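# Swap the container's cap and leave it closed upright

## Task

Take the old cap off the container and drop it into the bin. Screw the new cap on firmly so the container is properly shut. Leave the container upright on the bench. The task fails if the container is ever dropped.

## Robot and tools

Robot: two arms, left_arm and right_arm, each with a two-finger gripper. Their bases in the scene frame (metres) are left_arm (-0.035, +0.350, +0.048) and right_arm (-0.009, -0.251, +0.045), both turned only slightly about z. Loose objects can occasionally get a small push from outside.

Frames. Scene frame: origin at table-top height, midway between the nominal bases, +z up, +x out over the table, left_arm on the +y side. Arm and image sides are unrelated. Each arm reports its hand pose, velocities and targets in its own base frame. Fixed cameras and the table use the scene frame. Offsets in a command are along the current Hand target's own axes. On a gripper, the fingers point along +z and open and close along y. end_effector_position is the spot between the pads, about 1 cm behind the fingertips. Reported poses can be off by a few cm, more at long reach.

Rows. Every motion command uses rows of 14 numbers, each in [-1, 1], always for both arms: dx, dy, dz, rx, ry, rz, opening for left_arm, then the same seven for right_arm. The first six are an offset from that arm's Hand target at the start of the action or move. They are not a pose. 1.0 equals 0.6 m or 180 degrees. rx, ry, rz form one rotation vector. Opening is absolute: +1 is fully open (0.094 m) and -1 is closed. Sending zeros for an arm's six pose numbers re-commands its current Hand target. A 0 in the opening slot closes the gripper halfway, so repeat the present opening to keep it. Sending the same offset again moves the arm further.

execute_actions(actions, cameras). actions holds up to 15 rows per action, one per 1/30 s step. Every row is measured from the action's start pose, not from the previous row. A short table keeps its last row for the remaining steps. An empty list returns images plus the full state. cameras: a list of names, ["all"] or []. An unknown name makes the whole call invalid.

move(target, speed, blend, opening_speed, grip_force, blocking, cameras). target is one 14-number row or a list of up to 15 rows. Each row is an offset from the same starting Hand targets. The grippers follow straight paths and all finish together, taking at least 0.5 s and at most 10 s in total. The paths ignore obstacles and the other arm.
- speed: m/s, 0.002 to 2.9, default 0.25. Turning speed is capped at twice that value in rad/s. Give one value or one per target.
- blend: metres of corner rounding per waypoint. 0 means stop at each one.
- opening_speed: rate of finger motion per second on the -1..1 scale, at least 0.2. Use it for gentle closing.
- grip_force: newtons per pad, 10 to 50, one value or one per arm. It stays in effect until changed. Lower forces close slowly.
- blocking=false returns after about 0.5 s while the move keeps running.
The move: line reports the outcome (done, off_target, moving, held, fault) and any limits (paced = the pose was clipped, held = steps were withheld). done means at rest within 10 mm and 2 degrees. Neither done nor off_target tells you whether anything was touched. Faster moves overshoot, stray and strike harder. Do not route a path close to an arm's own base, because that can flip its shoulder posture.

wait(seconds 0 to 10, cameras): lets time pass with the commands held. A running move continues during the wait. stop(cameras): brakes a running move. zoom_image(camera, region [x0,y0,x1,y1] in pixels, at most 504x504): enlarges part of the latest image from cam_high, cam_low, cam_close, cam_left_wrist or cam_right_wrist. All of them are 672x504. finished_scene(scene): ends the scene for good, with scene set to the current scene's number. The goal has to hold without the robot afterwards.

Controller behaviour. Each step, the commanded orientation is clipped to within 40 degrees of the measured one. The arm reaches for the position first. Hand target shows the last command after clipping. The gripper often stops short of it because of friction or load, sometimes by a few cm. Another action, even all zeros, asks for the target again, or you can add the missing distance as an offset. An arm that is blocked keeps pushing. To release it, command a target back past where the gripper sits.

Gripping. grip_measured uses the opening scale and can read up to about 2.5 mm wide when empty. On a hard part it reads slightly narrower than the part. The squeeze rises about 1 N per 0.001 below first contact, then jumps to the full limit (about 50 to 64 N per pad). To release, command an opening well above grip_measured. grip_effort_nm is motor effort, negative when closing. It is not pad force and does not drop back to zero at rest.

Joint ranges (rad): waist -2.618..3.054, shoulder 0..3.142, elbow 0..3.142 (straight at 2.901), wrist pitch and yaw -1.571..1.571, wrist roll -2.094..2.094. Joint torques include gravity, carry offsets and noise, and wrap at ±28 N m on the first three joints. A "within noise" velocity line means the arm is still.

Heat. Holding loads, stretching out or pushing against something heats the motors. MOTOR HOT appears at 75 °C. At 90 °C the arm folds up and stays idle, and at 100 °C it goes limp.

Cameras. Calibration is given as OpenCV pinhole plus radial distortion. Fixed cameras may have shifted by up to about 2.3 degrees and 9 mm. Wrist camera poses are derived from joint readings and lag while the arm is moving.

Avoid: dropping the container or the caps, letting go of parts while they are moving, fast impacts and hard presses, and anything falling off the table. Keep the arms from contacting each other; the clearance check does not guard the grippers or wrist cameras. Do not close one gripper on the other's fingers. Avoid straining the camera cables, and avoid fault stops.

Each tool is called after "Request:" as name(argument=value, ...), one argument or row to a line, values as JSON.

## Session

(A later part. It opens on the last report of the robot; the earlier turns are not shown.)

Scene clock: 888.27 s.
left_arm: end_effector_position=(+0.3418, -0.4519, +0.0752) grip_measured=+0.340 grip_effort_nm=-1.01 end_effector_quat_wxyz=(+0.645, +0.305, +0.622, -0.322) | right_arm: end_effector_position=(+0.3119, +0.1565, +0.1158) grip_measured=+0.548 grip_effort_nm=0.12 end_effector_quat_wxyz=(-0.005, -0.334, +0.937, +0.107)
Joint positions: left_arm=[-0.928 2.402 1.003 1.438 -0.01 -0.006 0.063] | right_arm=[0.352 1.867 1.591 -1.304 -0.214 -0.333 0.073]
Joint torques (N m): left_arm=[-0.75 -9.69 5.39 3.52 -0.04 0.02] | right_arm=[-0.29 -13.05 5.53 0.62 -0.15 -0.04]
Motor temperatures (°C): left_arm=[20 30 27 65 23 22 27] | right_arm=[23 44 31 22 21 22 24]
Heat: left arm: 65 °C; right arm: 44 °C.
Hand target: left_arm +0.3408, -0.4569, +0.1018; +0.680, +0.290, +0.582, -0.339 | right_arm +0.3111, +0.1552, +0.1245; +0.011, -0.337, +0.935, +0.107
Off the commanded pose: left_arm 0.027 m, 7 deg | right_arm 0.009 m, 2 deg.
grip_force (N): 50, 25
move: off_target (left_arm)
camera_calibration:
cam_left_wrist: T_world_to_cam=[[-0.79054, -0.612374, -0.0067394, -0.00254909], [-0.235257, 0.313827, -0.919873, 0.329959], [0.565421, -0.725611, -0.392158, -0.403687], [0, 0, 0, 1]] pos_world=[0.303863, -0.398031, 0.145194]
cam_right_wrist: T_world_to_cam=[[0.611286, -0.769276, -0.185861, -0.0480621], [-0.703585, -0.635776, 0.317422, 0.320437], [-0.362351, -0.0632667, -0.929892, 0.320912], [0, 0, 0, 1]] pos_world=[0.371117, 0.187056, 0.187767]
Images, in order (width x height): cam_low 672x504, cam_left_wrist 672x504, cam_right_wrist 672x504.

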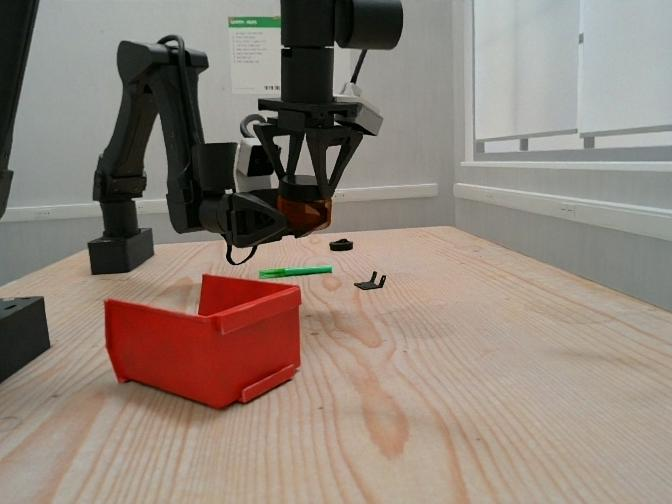

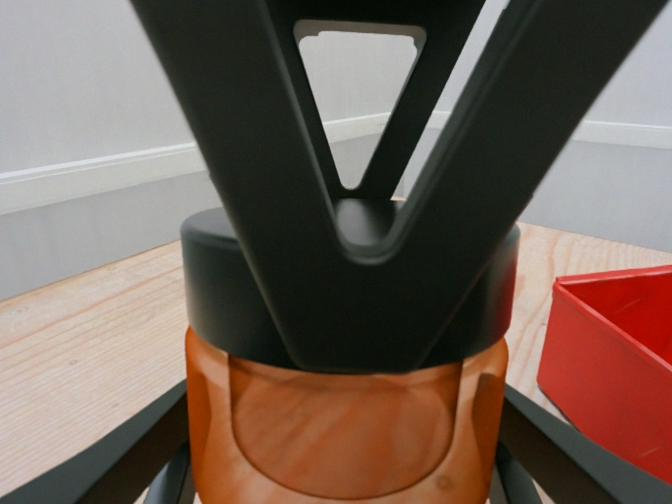

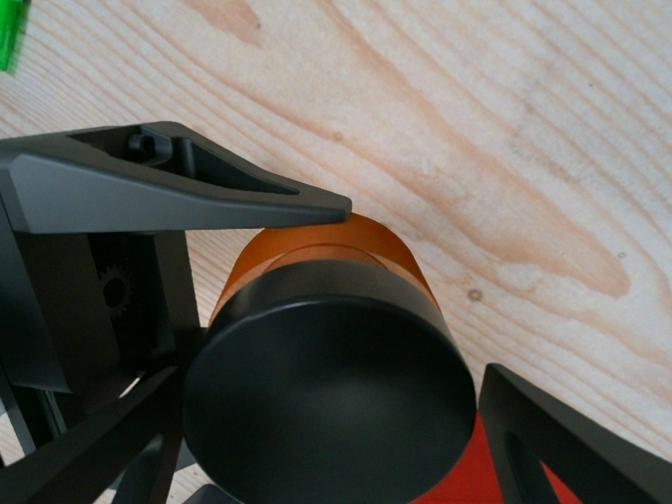

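Request:
move(
  target=[0,0,0,0,0,0,0.2,0,0,0,0,0,0,0.2],
  speed=0.1,
  cameras=["cam_left_wrist"],
)

Request:
move(
  target=[0,0,0,0,0,0,0.2,0,0,0.006,0,0,0.33,0.2],
  speed=0.25,
  cameras=["cam_left_wrist","cam_low"],
)

Request:
zoom_image(
  camera="cam_low",
  region=[272, 168, 342, 238],
)

Request:
zoom_image(
  camera="cam_left_wrist",
  region=[170, 180, 540, 420],
)

Scene clock: 891.43 s.
left_arm: end_effector_position=(+0.3418, -0.4519, +0.0752) grip_measured=+0.340 grip_effort_nm=-1.01 end_effector_quat_wxyz=(+0.645, +0.305, +0.622, -0.322) | right_arm: end_effector_position=(+0.3118, +0.1568, +0.1159) grip_measured=+0.350 grip_effort_nm=-0.51 end_effector_quat_wxyz=(-0.005, -0.334, +0.936, +0.107)
Joint positions: left_arm=[-0.928 2.402 1.003 1.438 -0.01 -0.006 0.063] | right_arm=[0.352 1.867 1.591 -1.304 -0.215 -0.334 0.063]
Joint torques (N m): left_arm=[-0.7 -9.47 5.55 3.52 -0.05 0.04] | right_arm=[-0.27 -13.05 5.53 0.61 -0.13 -0.03]
Motor temperatures (°C): left_arm=[20 30 27 65 23 22 27] | right_arm=[23 44 31 22 21 22 24]
Heat: left arm: 65 °C; right arm: 44 °C.
Hand target: left_arm +0.3408, -0.4569, +0.1018; +0.680, +0.290, +0.582, -0.339 | right_arm +0.3111, +0.1552, +0.1245; +0.011, -0.337, +0.935, +0.107
Off the commanded pose: left_arm 0.027 m, 7 deg | right_arm 0.009 m, 2 deg.
grip_force (N): 50, 25
move: off_target (left_arm)
camera_calibration:
cam_left_wrist: T_world_to_cam=[[-0.79054, -0.612374, -0.0067394, -0.00254909], [-0.235257, 0.313827, -0.919873, 0.329959], [0.565421, -0.725611, -0.392158, -0.403687], [0, 0, 0, 1]] pos_world=[0.303863, -0.398031, 0.145194]
Images, in order (width x height): cam_left_wrist 672x504.

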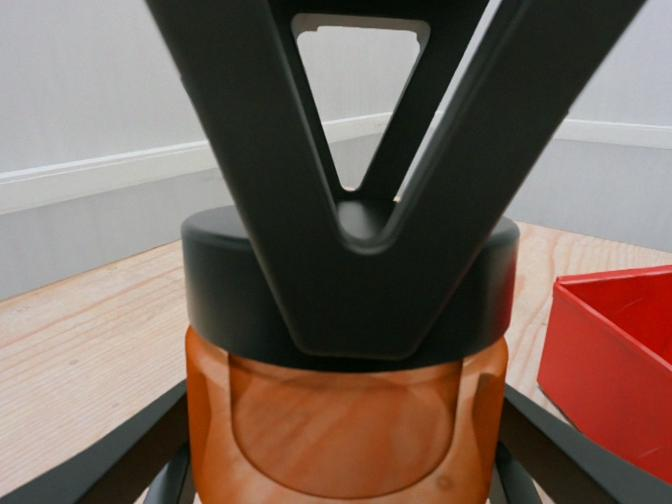

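Scene clock: 894.33 s.
left_arm: end_effector_position=(+0.3418, -0.4520, +0.0741) grip_measured=+0.340 grip_effort_nm=-1.01 end_effector_quat_wxyz=(+0.644, +0.306, +0.624, -0.321) | right_arm: end_effector_position=(+0.3106, +0.1568, +0.1138) grip_measured=+0.349 grip_effort_nm=-0.56 end_effector_quat_wxyz=(-0.060, +0.167, +0.980, +0.091)
Joint positions: left_arm=[-0.928 2.402 1.003 1.433 -0.01 -0.006 0.063] | right_arm=[0.352 1.867 1.583 -1.299 -0.218 0.688 0.063]
Joint torques (N m): left_arm=[-0.47 -9.66 5.33 3.53 -0.06 0.05] | right_arm=[-0.1 -13 5.18 0.69 -0.1 0.14]
Motor temperatures (°C): left_arm=[20 30 27 65 23 22 27] | right_arm=[23 44 31 22 21 22 24]
Heat: left arm: 65 °C; right arm: 44 °C.
Hand target: left_arm +0.3408, -0.4569, +0.1018; +0.680, +0.290, +0.582, -0.339 | right_arm +0.3109, +0.1559, +0.1210; -0.043, +0.170, +0.979, +0.099
Off the commanded pose: left_arm 0.028 m, 7 deg | right_arm 0.007 m, 2 deg.
grip_force (N): 50, 25
move: off_target (left_arm)
camera_calibration:
cam_left_wrist: T_world_to_cam=[[-0.790827, -0.612002, -0.00681879, -0.00233405], [-0.237632, 0.317296, -0.918071, 0.331204], [0.564025, -0.724415, -0.396357, -0.402831], [0, 0, 0, 1]] pos_world=[0.304066, -0.398335, 0.144388]
Images, in order (width x height): cam_low 672x504, cam_left_wrist 672x504.

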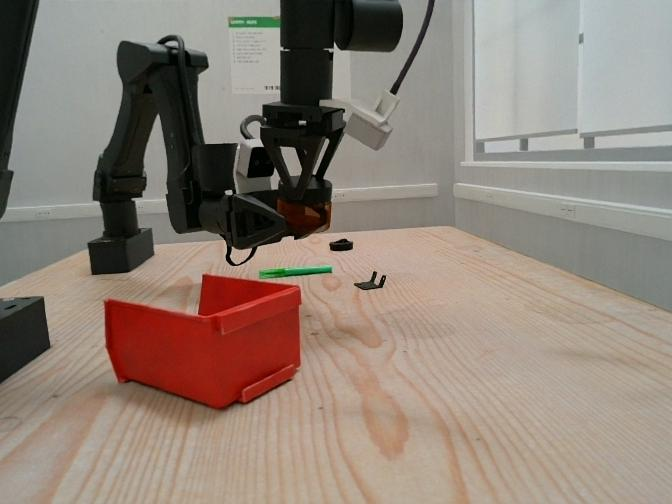

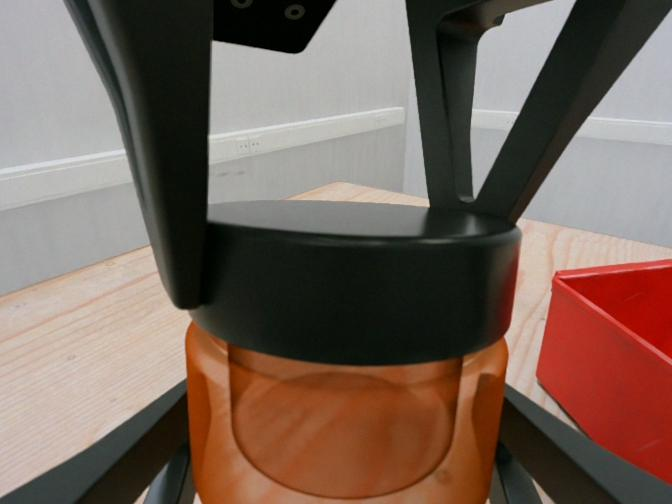

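Scaled by 7.200 from the camera's 672x504 image, which has a finer 960x720 frame.

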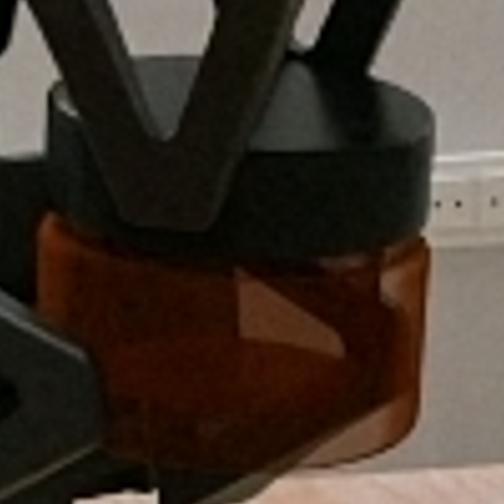

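Scaled by 1.362 from the camera's 672x504 image, which has a finer 960x720 frame.

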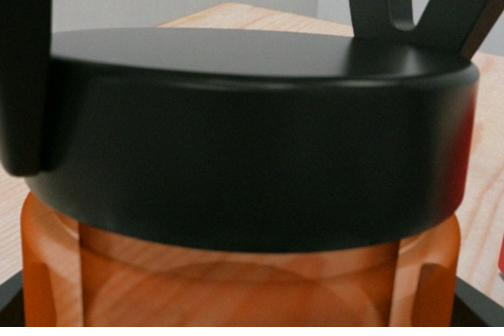

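Request:
execute_actions(
  actions=[],
  cameras=["cam_close","cam_low"],
)

Request:
zoom_image(
  camera="cam_close",
  region=[115, 120, 275, 280],
)

Scene clock: 895.70 s.
left_arm: end_effector_position=(+0.3418, -0.4520, +0.0741) grip_measured=+0.340 grip_effort_nm=-1.01 end_effector_quat_wxyz=(+0.644, +0.306, +0.624, -0.321) | right_arm: end_effector_position=(+0.3106, +0.1568, +0.1138) grip_measured=+0.349 grip_effort_nm=-0.56 end_effector_quat_wxyz=(-0.060, +0.167, +0.980, +0.091)
Joint positions: left_arm=[-0.928 2.402 1.003 1.433 -0.01 -0.006 0.063] | right_arm=[0.352 1.867 1.583 -1.299 -0.218 0.689 0.063]
Joint velocities: within noise
Joint torques (N m): left_arm=[-0.58 -9.47 5.63 3.51 -0.1 0.09] | right_arm=[-0.12 -12.98 5.18 0.69 -0.11 0.15]
Motor temperatures (°C): left_arm=[20 30 27 64 23 22 27] | right_arm=[23 44 31 22 21 22 24]
Heat: left arm: 64 °C; right arm: 44 °C.
Hand target: left_arm +0.3408, -0.4569, +0.1018; +0.680, +0.290, +0.582, -0.339 | right_arm +0.3109, +0.1559, +0.1210; -0.043, +0.170, +0.979, +0.099
Tool commands: left_gripper/opening=+0.2 right_gripper/opening=+0.2
Off the commanded pose: left_arm 0.028 m, 7 deg | right_arm 0.007 m, 2 deg.
grip_force (N): 50, 25
Images, in order (width x height): cam_low 672x504, cam_close 672x504.

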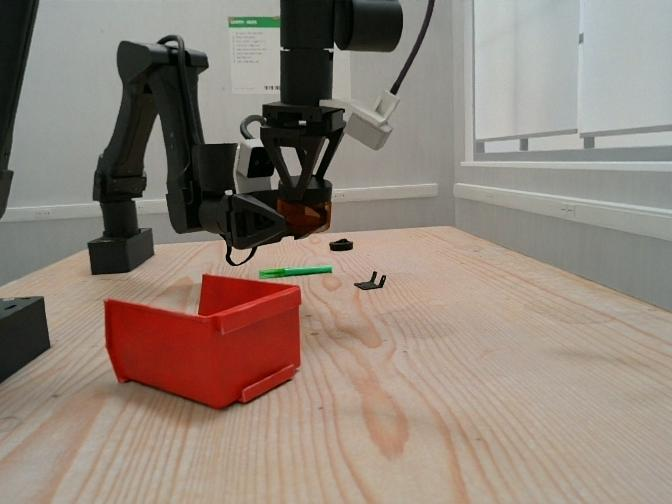

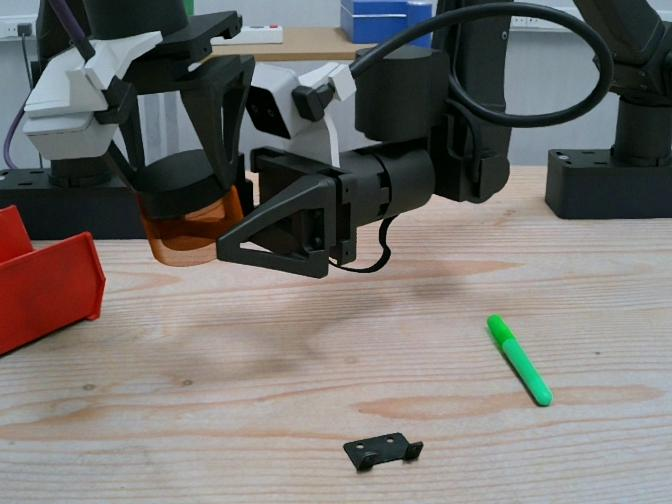

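Scaled by 3.150 from the camera's 672x504 image, which has a finer 960x720 frame.

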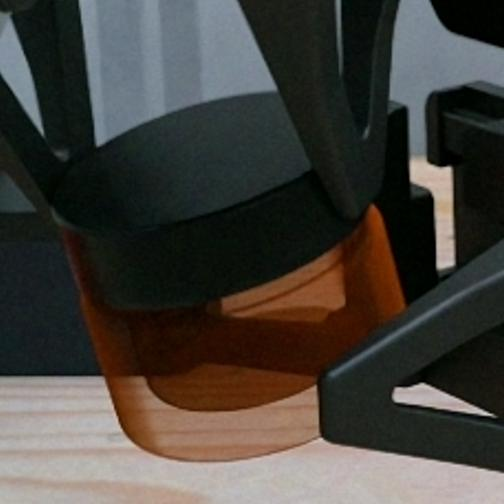

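Request:
zoom_image(
  camera="cam_close",
  region=[127, 145, 247, 275],
)

Scaled by 3.877 from the camera's 672x504 image, which has a finer 960x720 frame.

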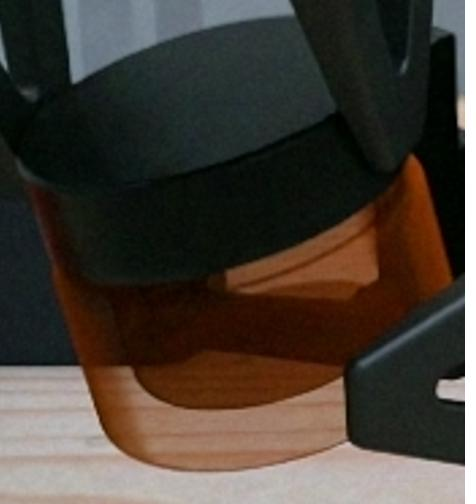

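Request:
execute_actions(
  actions=[],
  cameras=["cam_left_wrist"],
)

Request:
zoom_image(
  camera="cam_left_wrist",
  region=[170, 300, 350, 420],
)

Request:
zoom_image(
  camera="cam_left_wrist",
  region=[340, 300, 520, 420],
)

Scene clock: 902.67 s.
left_arm: end_effector_position=(+0.3418, -0.4520, +0.0741) grip_measured=+0.340 grip_effort_nm=-1.01 end_effector_quat_wxyz=(+0.644, +0.306, +0.624, -0.321) | right_arm: end_effector_position=(+0.3106, +0.1568, +0.1138) grip_measured=+0.349 grip_effort_nm=-0.56 end_effector_quat_wxyz=(-0.060, +0.167, +0.980, +0.091)
Joint positions: left_arm=[-0.928 2.402 1.003 1.433 -0.01 -0.006 0.063] | right_arm=[0.352 1.867 1.583 -1.299 -0.218 0.689 0.063]
Joint velocities: within noise
Joint torques (N m): left_arm=[-0.68 -9.52 5.59 3.51 -0.05 0.04] | right_arm=[-0.12 -12.94 5.19 0.69 -0.11 0.14]
Motor temperatures (°C): left_arm=[20 31 27 64 23 22 27] | right_arm=[23 44 31 22 21 22 24]
Heat: left arm: 64 °C; right arm: 44 °C.
Hand target: left_arm +0.3408, -0.4569, +0.1018; +0.680, +0.290, +0.582, -0.339 | right_arm +0.3109, +0.1559, +0.1210; -0.043, +0.170, +0.979, +0.099
Tool commands: left_gripper/opening=+0.2 right_gripper/opening=+0.2
Off the commanded pose: left_arm 0.028 m, 7 deg | right_arm 0.007 m, 2 deg.
grip_force (N): 50, 25
camera_calibration:
cam_left_wrist: T_world_to_cam=[[-0.790827, -0.612002, -0.00681879, -0.00233405], [-0.237632, 0.317296, -0.918071, 0.331204], [0.564025, -0.724415, -0.396357, -0.402831], [0, 0, 0, 1]] pos_world=[0.304066, -0.398335, 0.144388]
Images, in order (width x height): cam_left_wrist 672x504.

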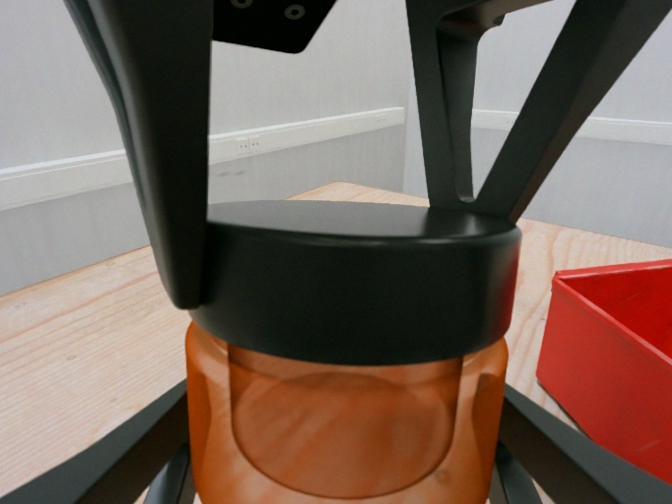

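Scaled by 2.800 from the camera's 672x504 image, which has a finer 960x720 frame.

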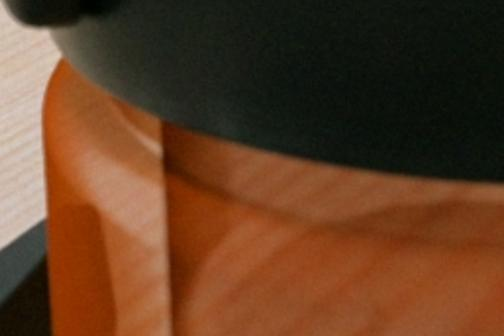

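Scaled by 2.800 from the camera's 672x504 image, which has a finer 960x720 frame.

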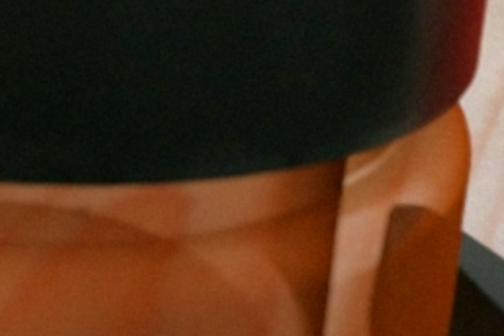

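Request:
move(
  target=[0,0,0,0,0,0,0.2,0,0,0,0,0,0,0.5],
  speed=0.2,
  opening_speed=0.4,
  cameras=["cam_right_wrist","cam_left_wrist"],
)

Request:
zoom_image(
  camera="cam_left_wrist",
  region=[170, 300, 350, 420],
)

Request:
zoom_image(
  camera="cam_left_wrist",
  region=[340, 300, 520, 420],
)

Scene clock: 921.00 s.
left_arm: end_effector_position=(+0.3418, -0.4520, +0.0751) grip_measured=+0.340 grip_effort_nm=-1.01 end_effector_quat_wxyz=(+0.645, +0.305, +0.623, -0.322) | right_arm: end_effector_position=(+0.3100, +0.1566, +0.1125) grip_measured=+0.498 grip_effort_nm=0.12 end_effector_quat_wxyz=(-0.061, +0.169, +0.980, +0.090)
Joint positions: left_arm=[-0.928 2.402 1.003 1.437 -0.01 -0.006 0.063] | right_arm=[0.352 1.867 1.578 -1.297 -0.218 0.693 0.07]
Joint torques (N m): left_arm=[-0.64 -9.24 5.53 3.43 -0.1 0.06] | right_arm=[-0.09 -13.03 5.56 0.67 -0.1 0.11]
Motor temperatures (°C): left_arm=[20 31 27 63 23 22 27] | right_arm=[23 44 31 22 21 22 24]
Heat: left arm: 63 °C; right arm: 44 °C.
Hand target: left_arm +0.3408, -0.4569, +0.1018; +0.680, +0.290, +0.581, -0.339 | right_arm +0.3110, +0.1560, +0.1210; -0.043, +0.170, +0.979, +0.099
Off the commanded pose: left_arm 0.027 m, 7 deg | right_arm 0.009 m, 2 deg.
grip_force (N): 50, 25
move: off_target (left_arm)
camera_calibration:
cam_left_wrist: T_world_to_cam=[[-0.790794, -0.612046, -0.00674493, -0.00234114], [-0.235315, 0.314174, -0.91974, 0.330095], [0.565042, -0.725737, -0.39247, -0.403578], [0, 0, 0, 1]] pos_world=[0.303863, -0.398031, 0.145194]
cam_right_wrist: T_world_to_cam=[[-0.357503, -0.92405, -0.13536, 0.271407], [-0.824046, 0.24391, 0.511328, 0.197956], [-0.439477, 0.294344, -0.848658, 0.275987], [0, 0, 0, 1]] pos_world=[0.381444, 0.121275, 0.169736]
Images, in order (width x height): cam_left_wrist 672x504, cam_right_wrist 672x504.

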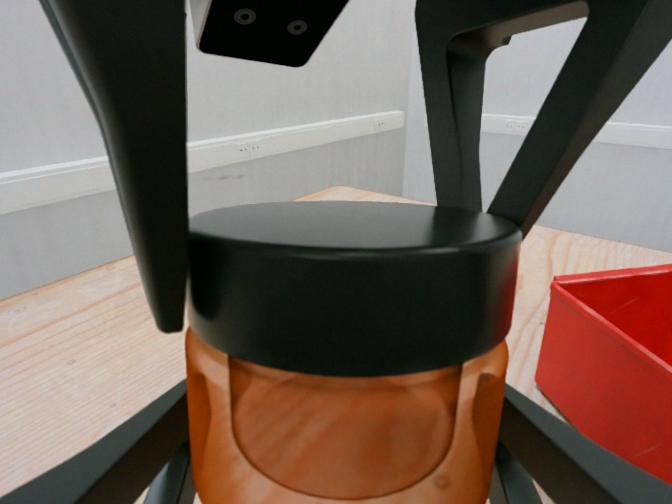

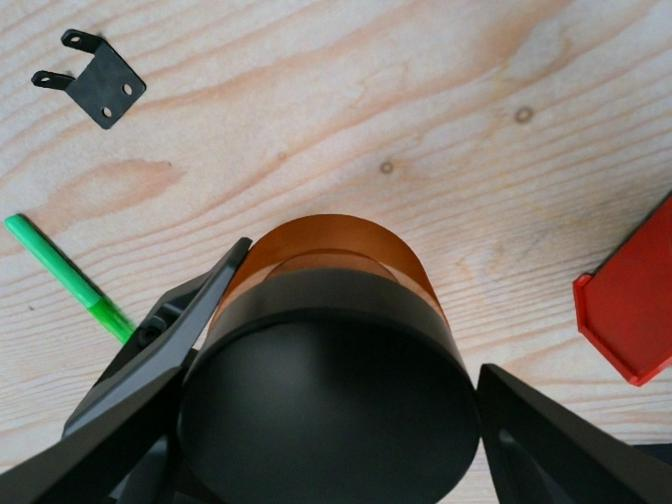

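Scaled by 2.800 from the camera's 672x504 image, which has a finer 960x720 frame.

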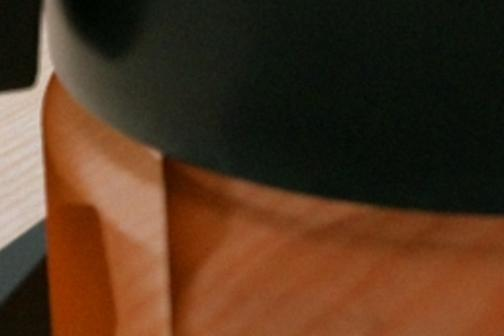

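Scaled by 2.800 from the camera's 672x504 image, which has a finer 960x720 frame.

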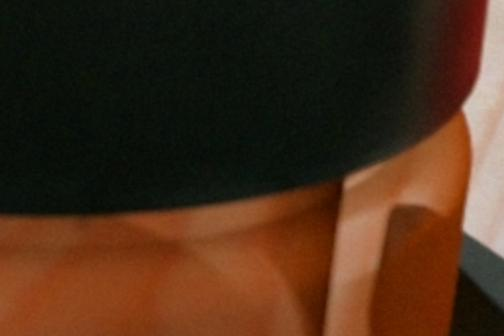

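Request:
move(
  target=[0,0,0,0,0,0,0.2,0,0,0,0.0070,0.0046,0,0.5],
  speed=0.1,
)

Request:
move(
  target=[0,0,0,0,0,0,0.2,0,0,0,0,0,0,0.25],
  speed=0.1,
  grip_force=[50,12],
  cameras=["cam_left_wrist"],
)

Request:
zoom_image(
  camera="cam_left_wrist",
  region=[170, 300, 350, 420],
)

Request:
zoom_image(
  camera="cam_left_wrist",
  region=[340, 300, 520, 420],
)

Scene clock: 923.50 s.
left_arm: end_effector_position=(+0.3418, -0.4520, +0.0751) grip_measured=+0.340 grip_effort_nm=-1.01 end_effector_quat_wxyz=(+0.645, +0.305, +0.623, -0.322) | right_arm: end_effector_position=(+0.3094, +0.1564, +0.1125) grip_measured=+0.498 grip_effort_nm=0.12 end_effector_quat_wxyz=(-0.062, +0.169, +0.979, +0.090)
Joint positions: left_arm=[-0.928 2.402 1.003 1.437 -0.01 -0.006 0.063] | right_arm=[0.352 1.867 1.578 -1.299 -0.218 0.693 0.07]
Joint torques (N m): left_arm=[-0.64 -9.76 5.24 3.46 -0.05 0.03] | right_arm=[0.24 -10.76 8.38 0.36 -0.02 0.09]
Motor temperatures (°C): left_arm=[20 31 27 63 23 22 27] | right_arm=[23 44 31 22 21 22 24]
Heat: left arm: 63 °C; right arm: 44 °C.
Hand target: left_arm +0.3408, -0.4569, +0.1018; +0.680, +0.290, +0.581, -0.339 | right_arm +0.3109, +0.1560, +0.1210; -0.052, +0.169, +0.980, +0.089
Off the commanded pose: left_arm 0.027 m, 7 deg | right_arm 0.009 m, 1 deg.
grip_force (N): 50, 25
move: off_target (left_arm)

Scene clock: 924.60 s.
left_arm: end_effector_position=(+0.3418, -0.4520, +0.0751) grip_measured=+0.340 grip_effort_nm=-1.01 end_effector_quat_wxyz=(+0.645, +0.305, +0.623, -0.322) | right_arm: end_effector_position=(+0.3093, +0.1563, +0.1125) grip_measured=+0.363 grip_effort_nm=-0.31 end_effector_quat_wxyz=(-0.062, +0.169, +0.979, +0.090)
Joint positions: left_arm=[-0.928 2.402 1.003 1.437 -0.01 -0.006 0.063] | right_arm=[0.352 1.867 1.578 -1.3 -0.218 0.693 0.064]
Joint torques (N m): left_arm=[-0.55 -9.58 5.53 3.55 -0.06 0.03] | right_arm=[0.24 -10.73 8.43 0.39 -0.02 0.08]
Motor temperatures (°C): left_arm=[20 31 27 63 23 22 27] | right_arm=[23 44 31 22 21 22 24]
Heat: left arm: 63 °C; right arm: 44 °C.
Hand target: left_arm +0.3408, -0.4569, +0.1018; +0.680, +0.290, +0.581, -0.339 | right_arm +0.3109, +0.1560, +0.1210; -0.052, +0.169, +0.980, +0.089
Off the commanded pose: left_arm 0.027 m, 7 deg | right_arm 0.009 m, 1 deg.
grip_force (N): 50, 12
move: off_target (left_arm)
camera_calibration:
cam_left_wrist: T_world_to_cam=[[-0.790794, -0.612046, -0.00674493, -0.00234114], [-0.235315, 0.314174, -0.91974, 0.330095], [0.565042, -0.725737, -0.39247, -0.403578], [0, 0, 0, 1]] pos_world=[0.303863, -0.398031, 0.145194]
Images, in order (width x height): cam_left_wrist 672x504.

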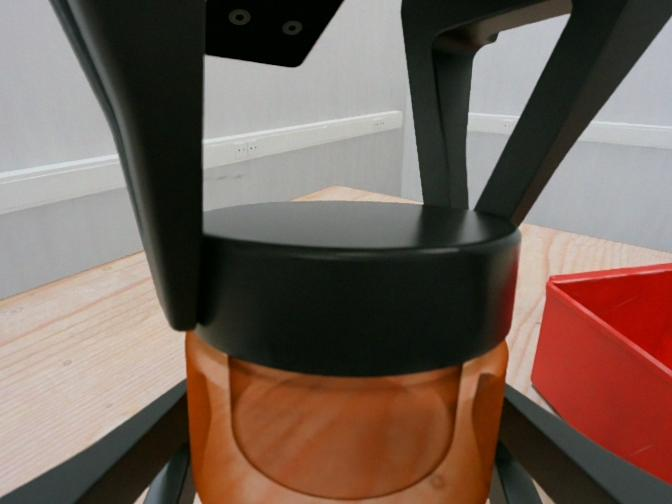

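Scaled by 2.800 from the camera's 672x504 image, which has a finer 960x720 frame.

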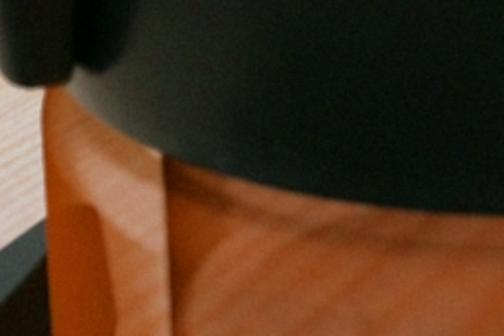

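Scaled by 2.800 from the camera's 672x504 image, which has a finer 960x720 frame.

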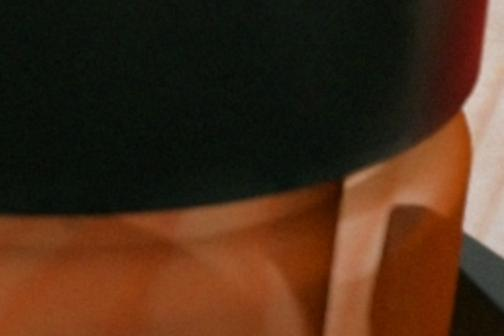

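Request:
move(
  target=[0,0,0,0,0,0,0.2,0,0,0.003,0,0,0.389,0.25],
  speed=0.25,
  cameras=["cam_left_wrist"],
)

Request:
zoom_image(
  camera="cam_left_wrist",
  region=[170, 300, 350, 420],
)

Request:
zoom_image(
  camera="cam_left_wrist",
  region=[340, 300, 520, 420],
)

Scene clock: 928.57 s.
left_arm: end_effector_position=(+0.3418, -0.4520, +0.0751) grip_measured=+0.340 grip_effort_nm=-1.01 end_effector_quat_wxyz=(+0.645, +0.305, +0.623, -0.322) | right_arm: end_effector_position=(+0.3093, +0.1563, +0.1125) grip_measured=+0.362 grip_effort_nm=-0.32 end_effector_quat_wxyz=(-0.102, +0.698, +0.708, +0.038)
Joint positions: left_arm=[-0.928 2.402 1.003 1.437 -0.01 -0.006 0.063] | right_arm=[0.352 1.867 1.578 -1.3 -0.218 1.907 0.064]
Joint torques (N m): left_arm=[-0.54 -9.65 5.72 3.49 -0.06 0.08] | right_arm=[0.34 -10.69 7.79 0.45 -0.01 0.2]
Motor temperatures (°C): left_arm=[20 31 27 63 23 22 28] | right_arm=[23 43 31 22 21 22 24]
Heat: left arm: 63 °C; right arm: 43 °C.
Hand target: left_arm +0.3408, -0.4569, +0.1018; +0.680, +0.290, +0.581, -0.339 | right_arm +0.3108, +0.1563, +0.1192; -0.094, +0.701, +0.706, +0.043
Off the commanded pose: left_arm 0.027 m, 7 deg | right_arm 0.007 m, 1 deg.
grip_force (N): 50, 12
move: off_target (left_arm)
camera_calibration:
cam_left_wrist: T_world_to_cam=[[-0.790794, -0.612046, -0.00674493, -0.00234114], [-0.235315, 0.314174, -0.91974, 0.330095], [0.565042, -0.725737, -0.39247, -0.403578], [0, 0, 0, 1]] pos_world=[0.303863, -0.398031, 0.145194]
Images, in order (width x height): cam_left_wrist 672x504.

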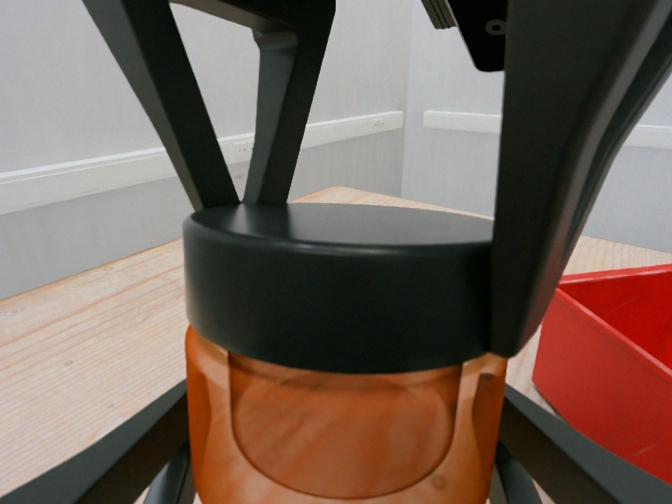

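Scaled by 2.800 from the camera's 672x504 image, which has a finer 960x720 frame.

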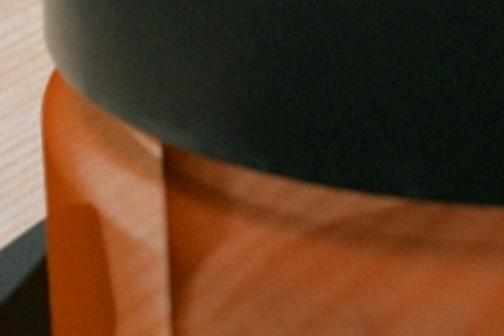

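Scaled by 2.800 from the camera's 672x504 image, which has a finer 960x720 frame.

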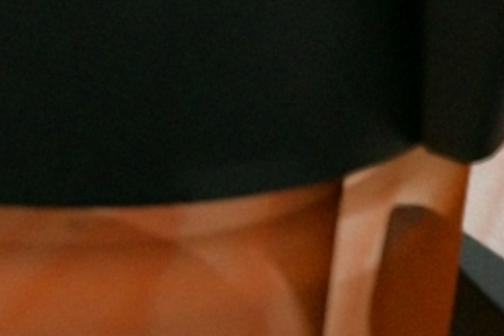

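Request:
move(
  target=[0,0,0,0,0,0,0.2,0,0,0,0,0,0,0.5],
  speed=0.2,
  opening_speed=0.4,
  cameras=["cam_left_wrist"],
)

Request:
zoom_image(
  camera="cam_left_wrist",
  region=[170, 300, 350, 420],
)

Request:
zoom_image(
  camera="cam_left_wrist",
  region=[340, 300, 520, 420],
)

Scene clock: 931.47 s.
left_arm: end_effector_position=(+0.3418, -0.4520, +0.0751) grip_measured=+0.340 grip_effort_nm=-1.01 end_effector_quat_wxyz=(+0.645, +0.305, +0.623, -0.322) | right_arm: end_effector_position=(+0.3093, +0.1563, +0.1125) grip_measured=+0.498 grip_effort_nm=0.12 end_effector_quat_wxyz=(-0.102, +0.699, +0.706, +0.038)
Joint positions: left_arm=[-0.928 2.402 1.003 1.437 -0.01 -0.006 0.063] | right_arm=[0.352 1.867 1.578 -1.3 -0.218 1.912 0.07]
Joint torques (N m): left_arm=[-0.65 -9.48 5.19 3.46 -0.05 0.08] | right_arm=[0.36 -10.7 7.76 0.45 -0.02 0.14]
Motor temperatures (°C): left_arm=[20 31 27 64 23 22 28] | right_arm=[23 43 31 22 21 22 24]
Heat: left arm: 64 °C; right arm: 43 °C.
Hand target: left_arm +0.3408, -0.4569, +0.1018; +0.680, +0.290, +0.581, -0.339 | right_arm +0.3108, +0.1563, +0.1192; -0.094, +0.701, +0.706, +0.043
Off the commanded pose: left_arm 0.027 m, 7 deg | right_arm 0.007 m, 1 deg.
grip_force (N): 50, 12
move: off_target (left_arm)
camera_calibration:
cam_left_wrist: T_world_to_cam=[[-0.790794, -0.612046, -0.00674493, -0.00234114], [-0.235315, 0.314174, -0.91974, 0.330095], [0.565042, -0.725737, -0.39247, -0.403578], [0, 0, 0, 1]] pos_world=[0.303863, -0.398031, 0.145194]
Images, in order (width x height): cam_left_wrist 672x504.

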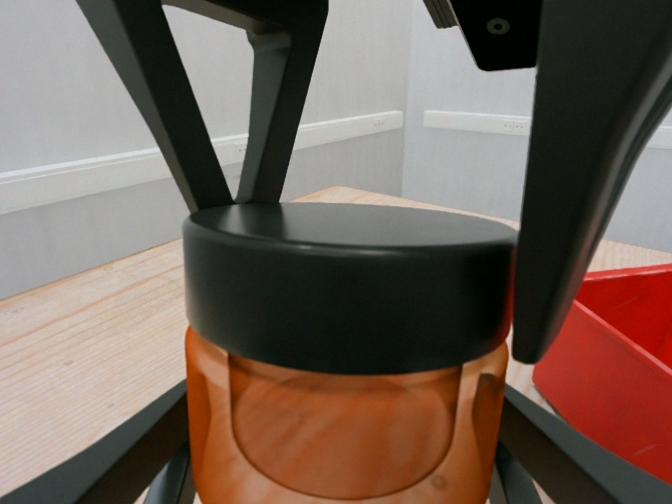

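Scaled by 2.800 from the camera's 672x504 image, which has a finer 960x720 frame.

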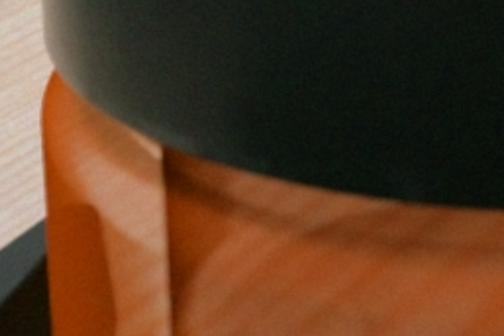

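Scaled by 2.800 from the camera's 672x504 image, which has a finer 960x720 frame.

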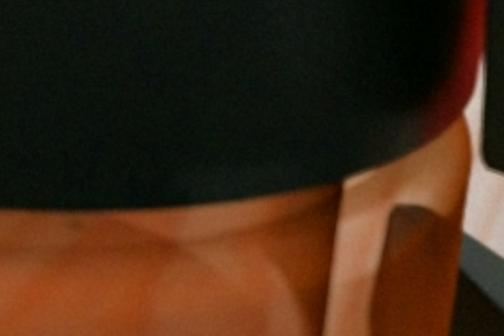

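Request:
move(
  target=[0,0,0,0,0,0,0.2,0,0,0,0,0,-0.711,0.5],
  speed=0.45,
)

Request:
move(
  target=[0,0,0,0,0,0,0.2,0,0,0,0,0,0,0.25],
  speed=0.1,
  cameras=["cam_left_wrist","cam_right_wrist"],
)

Request:
zoom_image(
  camera="cam_left_wrist",
  region=[170, 300, 350, 420],
)

Request:
zoom_image(
  camera="cam_left_wrist",
  region=[340, 300, 520, 420],
)

Scene clock: 935.57 s.
left_arm: end_effector_position=(+0.3418, -0.4520, +0.0751) grip_measured=+0.340 grip_effort_nm=-1.01 end_effector_quat_wxyz=(+0.645, +0.305, +0.623, -0.322) | right_arm: end_effector_position=(+0.3099, +0.1546, +0.1121) grip_measured=+0.498 grip_effort_nm=0.12 end_effector_quat_wxyz=(-0.012, -0.321, +0.941, +0.103)
Joint positions: left_arm=[-0.928 2.402 1.003 1.437 -0.01 -0.006 0.063] | right_arm=[0.352 1.867 1.578 -1.3 -0.208 -0.306 0.07]
Joint torques (N m): left_arm=[-0.46 -9.48 5.68 3.48 -0.06 0.05] | right_arm=[0.31 -10.67 7.8 0.45 -0.12 -0.04]
Motor temperatures (°C): left_arm=[20 31 27 64 23 22 28] | right_arm=[23 43 31 22 21 22 24]
Heat: left arm: 64 °C; right arm: 43 °C.
Hand target: left_arm +0.3408, -0.4569, +0.1018; +0.680, +0.290, +0.581, -0.339 | right_arm +0.3108, +0.1563, +0.1192; -0.002, -0.327, +0.939, +0.104
Off the commanded pose: left_arm 0.027 m, 7 deg | right_arm 0.007 m, 1 deg.
grip_force (N): 50, 12
move: off_target (left_arm)

Scene clock: 936.70 s.
left_arm: end_effector_position=(+0.3418, -0.4520, +0.0751) grip_measured=+0.340 grip_effort_nm=-1.01 end_effector_quat_wxyz=(+0.645, +0.305, +0.623, -0.322) | right_arm: end_effector_position=(+0.3086, +0.1551, +0.1123) grip_measured=+0.361 grip_effort_nm=-0.31 end_effector_quat_wxyz=(-0.014, -0.321, +0.941, +0.105)
Joint positions: left_arm=[-0.928 2.402 1.003 1.437 -0.01 -0.006 0.063] | right_arm=[0.354 1.867 1.578 -1.304 -0.21 -0.307 0.064]
Joint torques (N m): left_arm=[-0.57 -9.69 5.52 3.52 -0.08 0.1] | right_arm=[0.23 -10.7 7.77 0.48 -0.09 -0.03]
Motor temperatures (°C): left_arm=[20 31 27 64 23 22 28] | right_arm=[23 43 31 22 21 22 24]
Heat: left arm: 64 °C; right arm: 43 °C.
Hand target: left_arm +0.3408, -0.4569, +0.1018; +0.680, +0.290, +0.581, -0.339 | right_arm +0.3109, +0.1563, +0.1192; -0.002, -0.327, +0.939, +0.104
Off the commanded pose: left_arm 0.027 m, 7 deg | right_arm 0.007 m, 1 deg.
grip_force (N): 50, 12
move: off_target (left_arm)
camera_calibration:
cam_left_wrist: T_world_to_cam=[[-0.790794, -0.612046, -0.00674493, -0.00234114], [-0.235315, 0.314174, -0.91974, 0.330095], [0.565042, -0.725737, -0.39247, -0.403578], [0, 0, 0, 1]] pos_world=[0.303863, -0.398031, 0.145194]
cam_right_wrist: T_world_to_cam=[[0.589294, -0.785744, -0.187989, -0.0382254], [-0.713182, -0.615244, 0.335927, 0.316049], [-0.379611, -0.0638896, -0.922937, 0.320978], [0, 0, 0, 1]] pos_world=[0.369774, 0.184919, 0.182887]
Images, in order (width x height): cam_left_wrist 672x504, cam_right_wrist 672x504.

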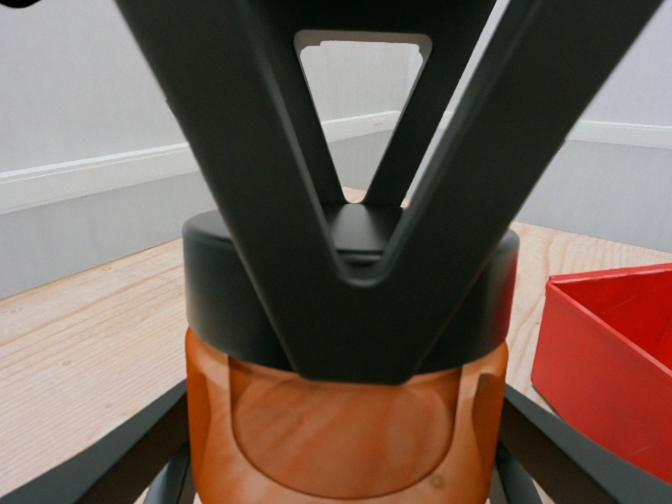

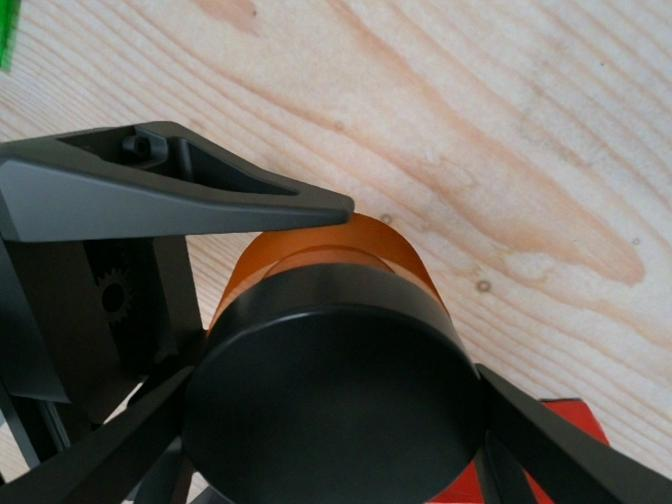

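Scaled by 2.800 from the camera's 672x504 image, which has a finer 960x720 frame.

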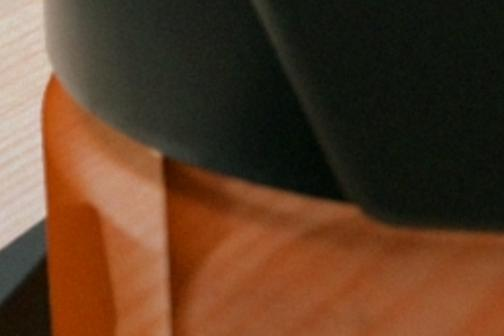

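Scaled by 2.800 from the camera's 672x504 image, which has a finer 960x720 frame.

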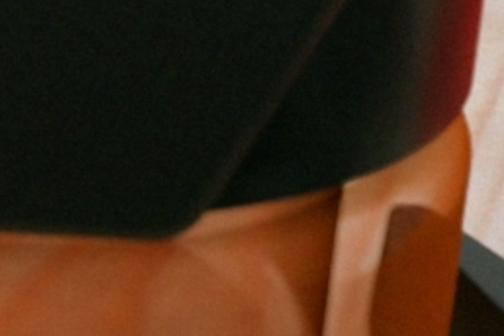

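Request:
move(
  target=[
    [0,0,0,0,0,0,0.2,0,0,0.003,0,0,0.36,0.25],
    [0,0,0,0,0,0,0.2,0,0,0.006,0,0,0.711,0.25],
  ],
  speed=0.3,
  blend=[0.02,0],
  cameras=["cam_left_wrist"],
)

Request:
zoom_image(
  camera="cam_left_wrist",
  region=[170, 300, 350, 420],
)

Request:
zoom_image(
  camera="cam_left_wrist",
  region=[340, 300, 520, 420],
)

Scene clock: 941.73 s.
left_arm: end_effector_position=(+0.3402, -0.4531, +0.0757) grip_measured=+0.340 grip_effort_nm=-1.01 end_effector_quat_wxyz=(+0.645, +0.311, +0.619, -0.322) | right_arm: end_effector_position=(+0.3068, +0.1556, +0.1125) grip_measured=+0.360 grip_effort_nm=-0.32 end_effector_quat_wxyz=(-0.104, +0.696, +0.710, +0.033)
Joint positions: left_arm=[-0.928 2.402 1.003 1.44 0.001 0.003 0.063] | right_arm=[0.354 1.867 1.578 -1.31 -0.216 1.902 0.064]
Joint torques (N m): left_arm=[-0.59 -9.65 5.5 3.52 -0.15 -0.03] | right_arm=[0.42 -10.62 6.65 0.66 -0.04 0.26]
Motor temperatures (°C): left_arm=[20 31 27 64 23 22 28] | right_arm=[23 42 31 22 21 22 24]
Heat: left arm: 64 °C; right arm: 42 °C.
Hand target: left_arm +0.3408, -0.4569, +0.1018; +0.680, +0.290, +0.581, -0.339 | right_arm +0.3106, +0.1569, +0.1157; -0.094, +0.701, +0.706, +0.043
Off the commanded pose: left_arm 0.026 m, 7 deg | right_arm 0.005 m, 2 deg.
grip_force (N): 50, 12
move: off_target (left_arm)
camera_calibration:
cam_left_wrist: T_world_to_cam=[[-0.796978, -0.603777, -0.0167017, 0.00223894], [-0.223449, 0.320414, -0.920546, 0.329443], [0.561156, -0.729923, -0.390277, -0.404075], [0, 0, 0, 1]] pos_world=[0.302147, -0.39915, 0.145604]
Images, in order (width x height): cam_left_wrist 672x504.

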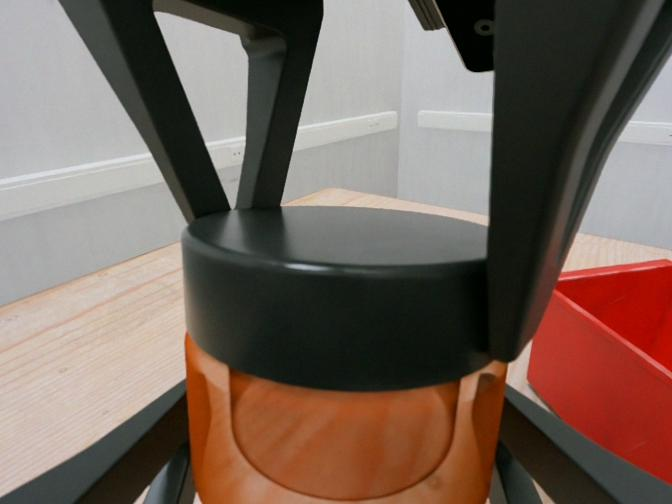

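Scaled by 2.800 from the camera's 672x504 image, which has a finer 960x720 frame.

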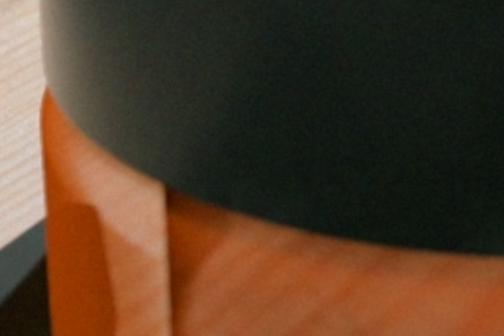

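Scaled by 2.800 from the camera's 672x504 image, which has a finer 960x720 frame.

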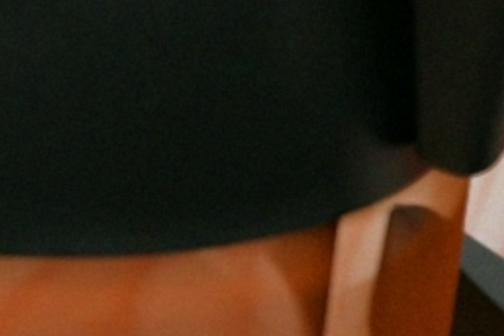

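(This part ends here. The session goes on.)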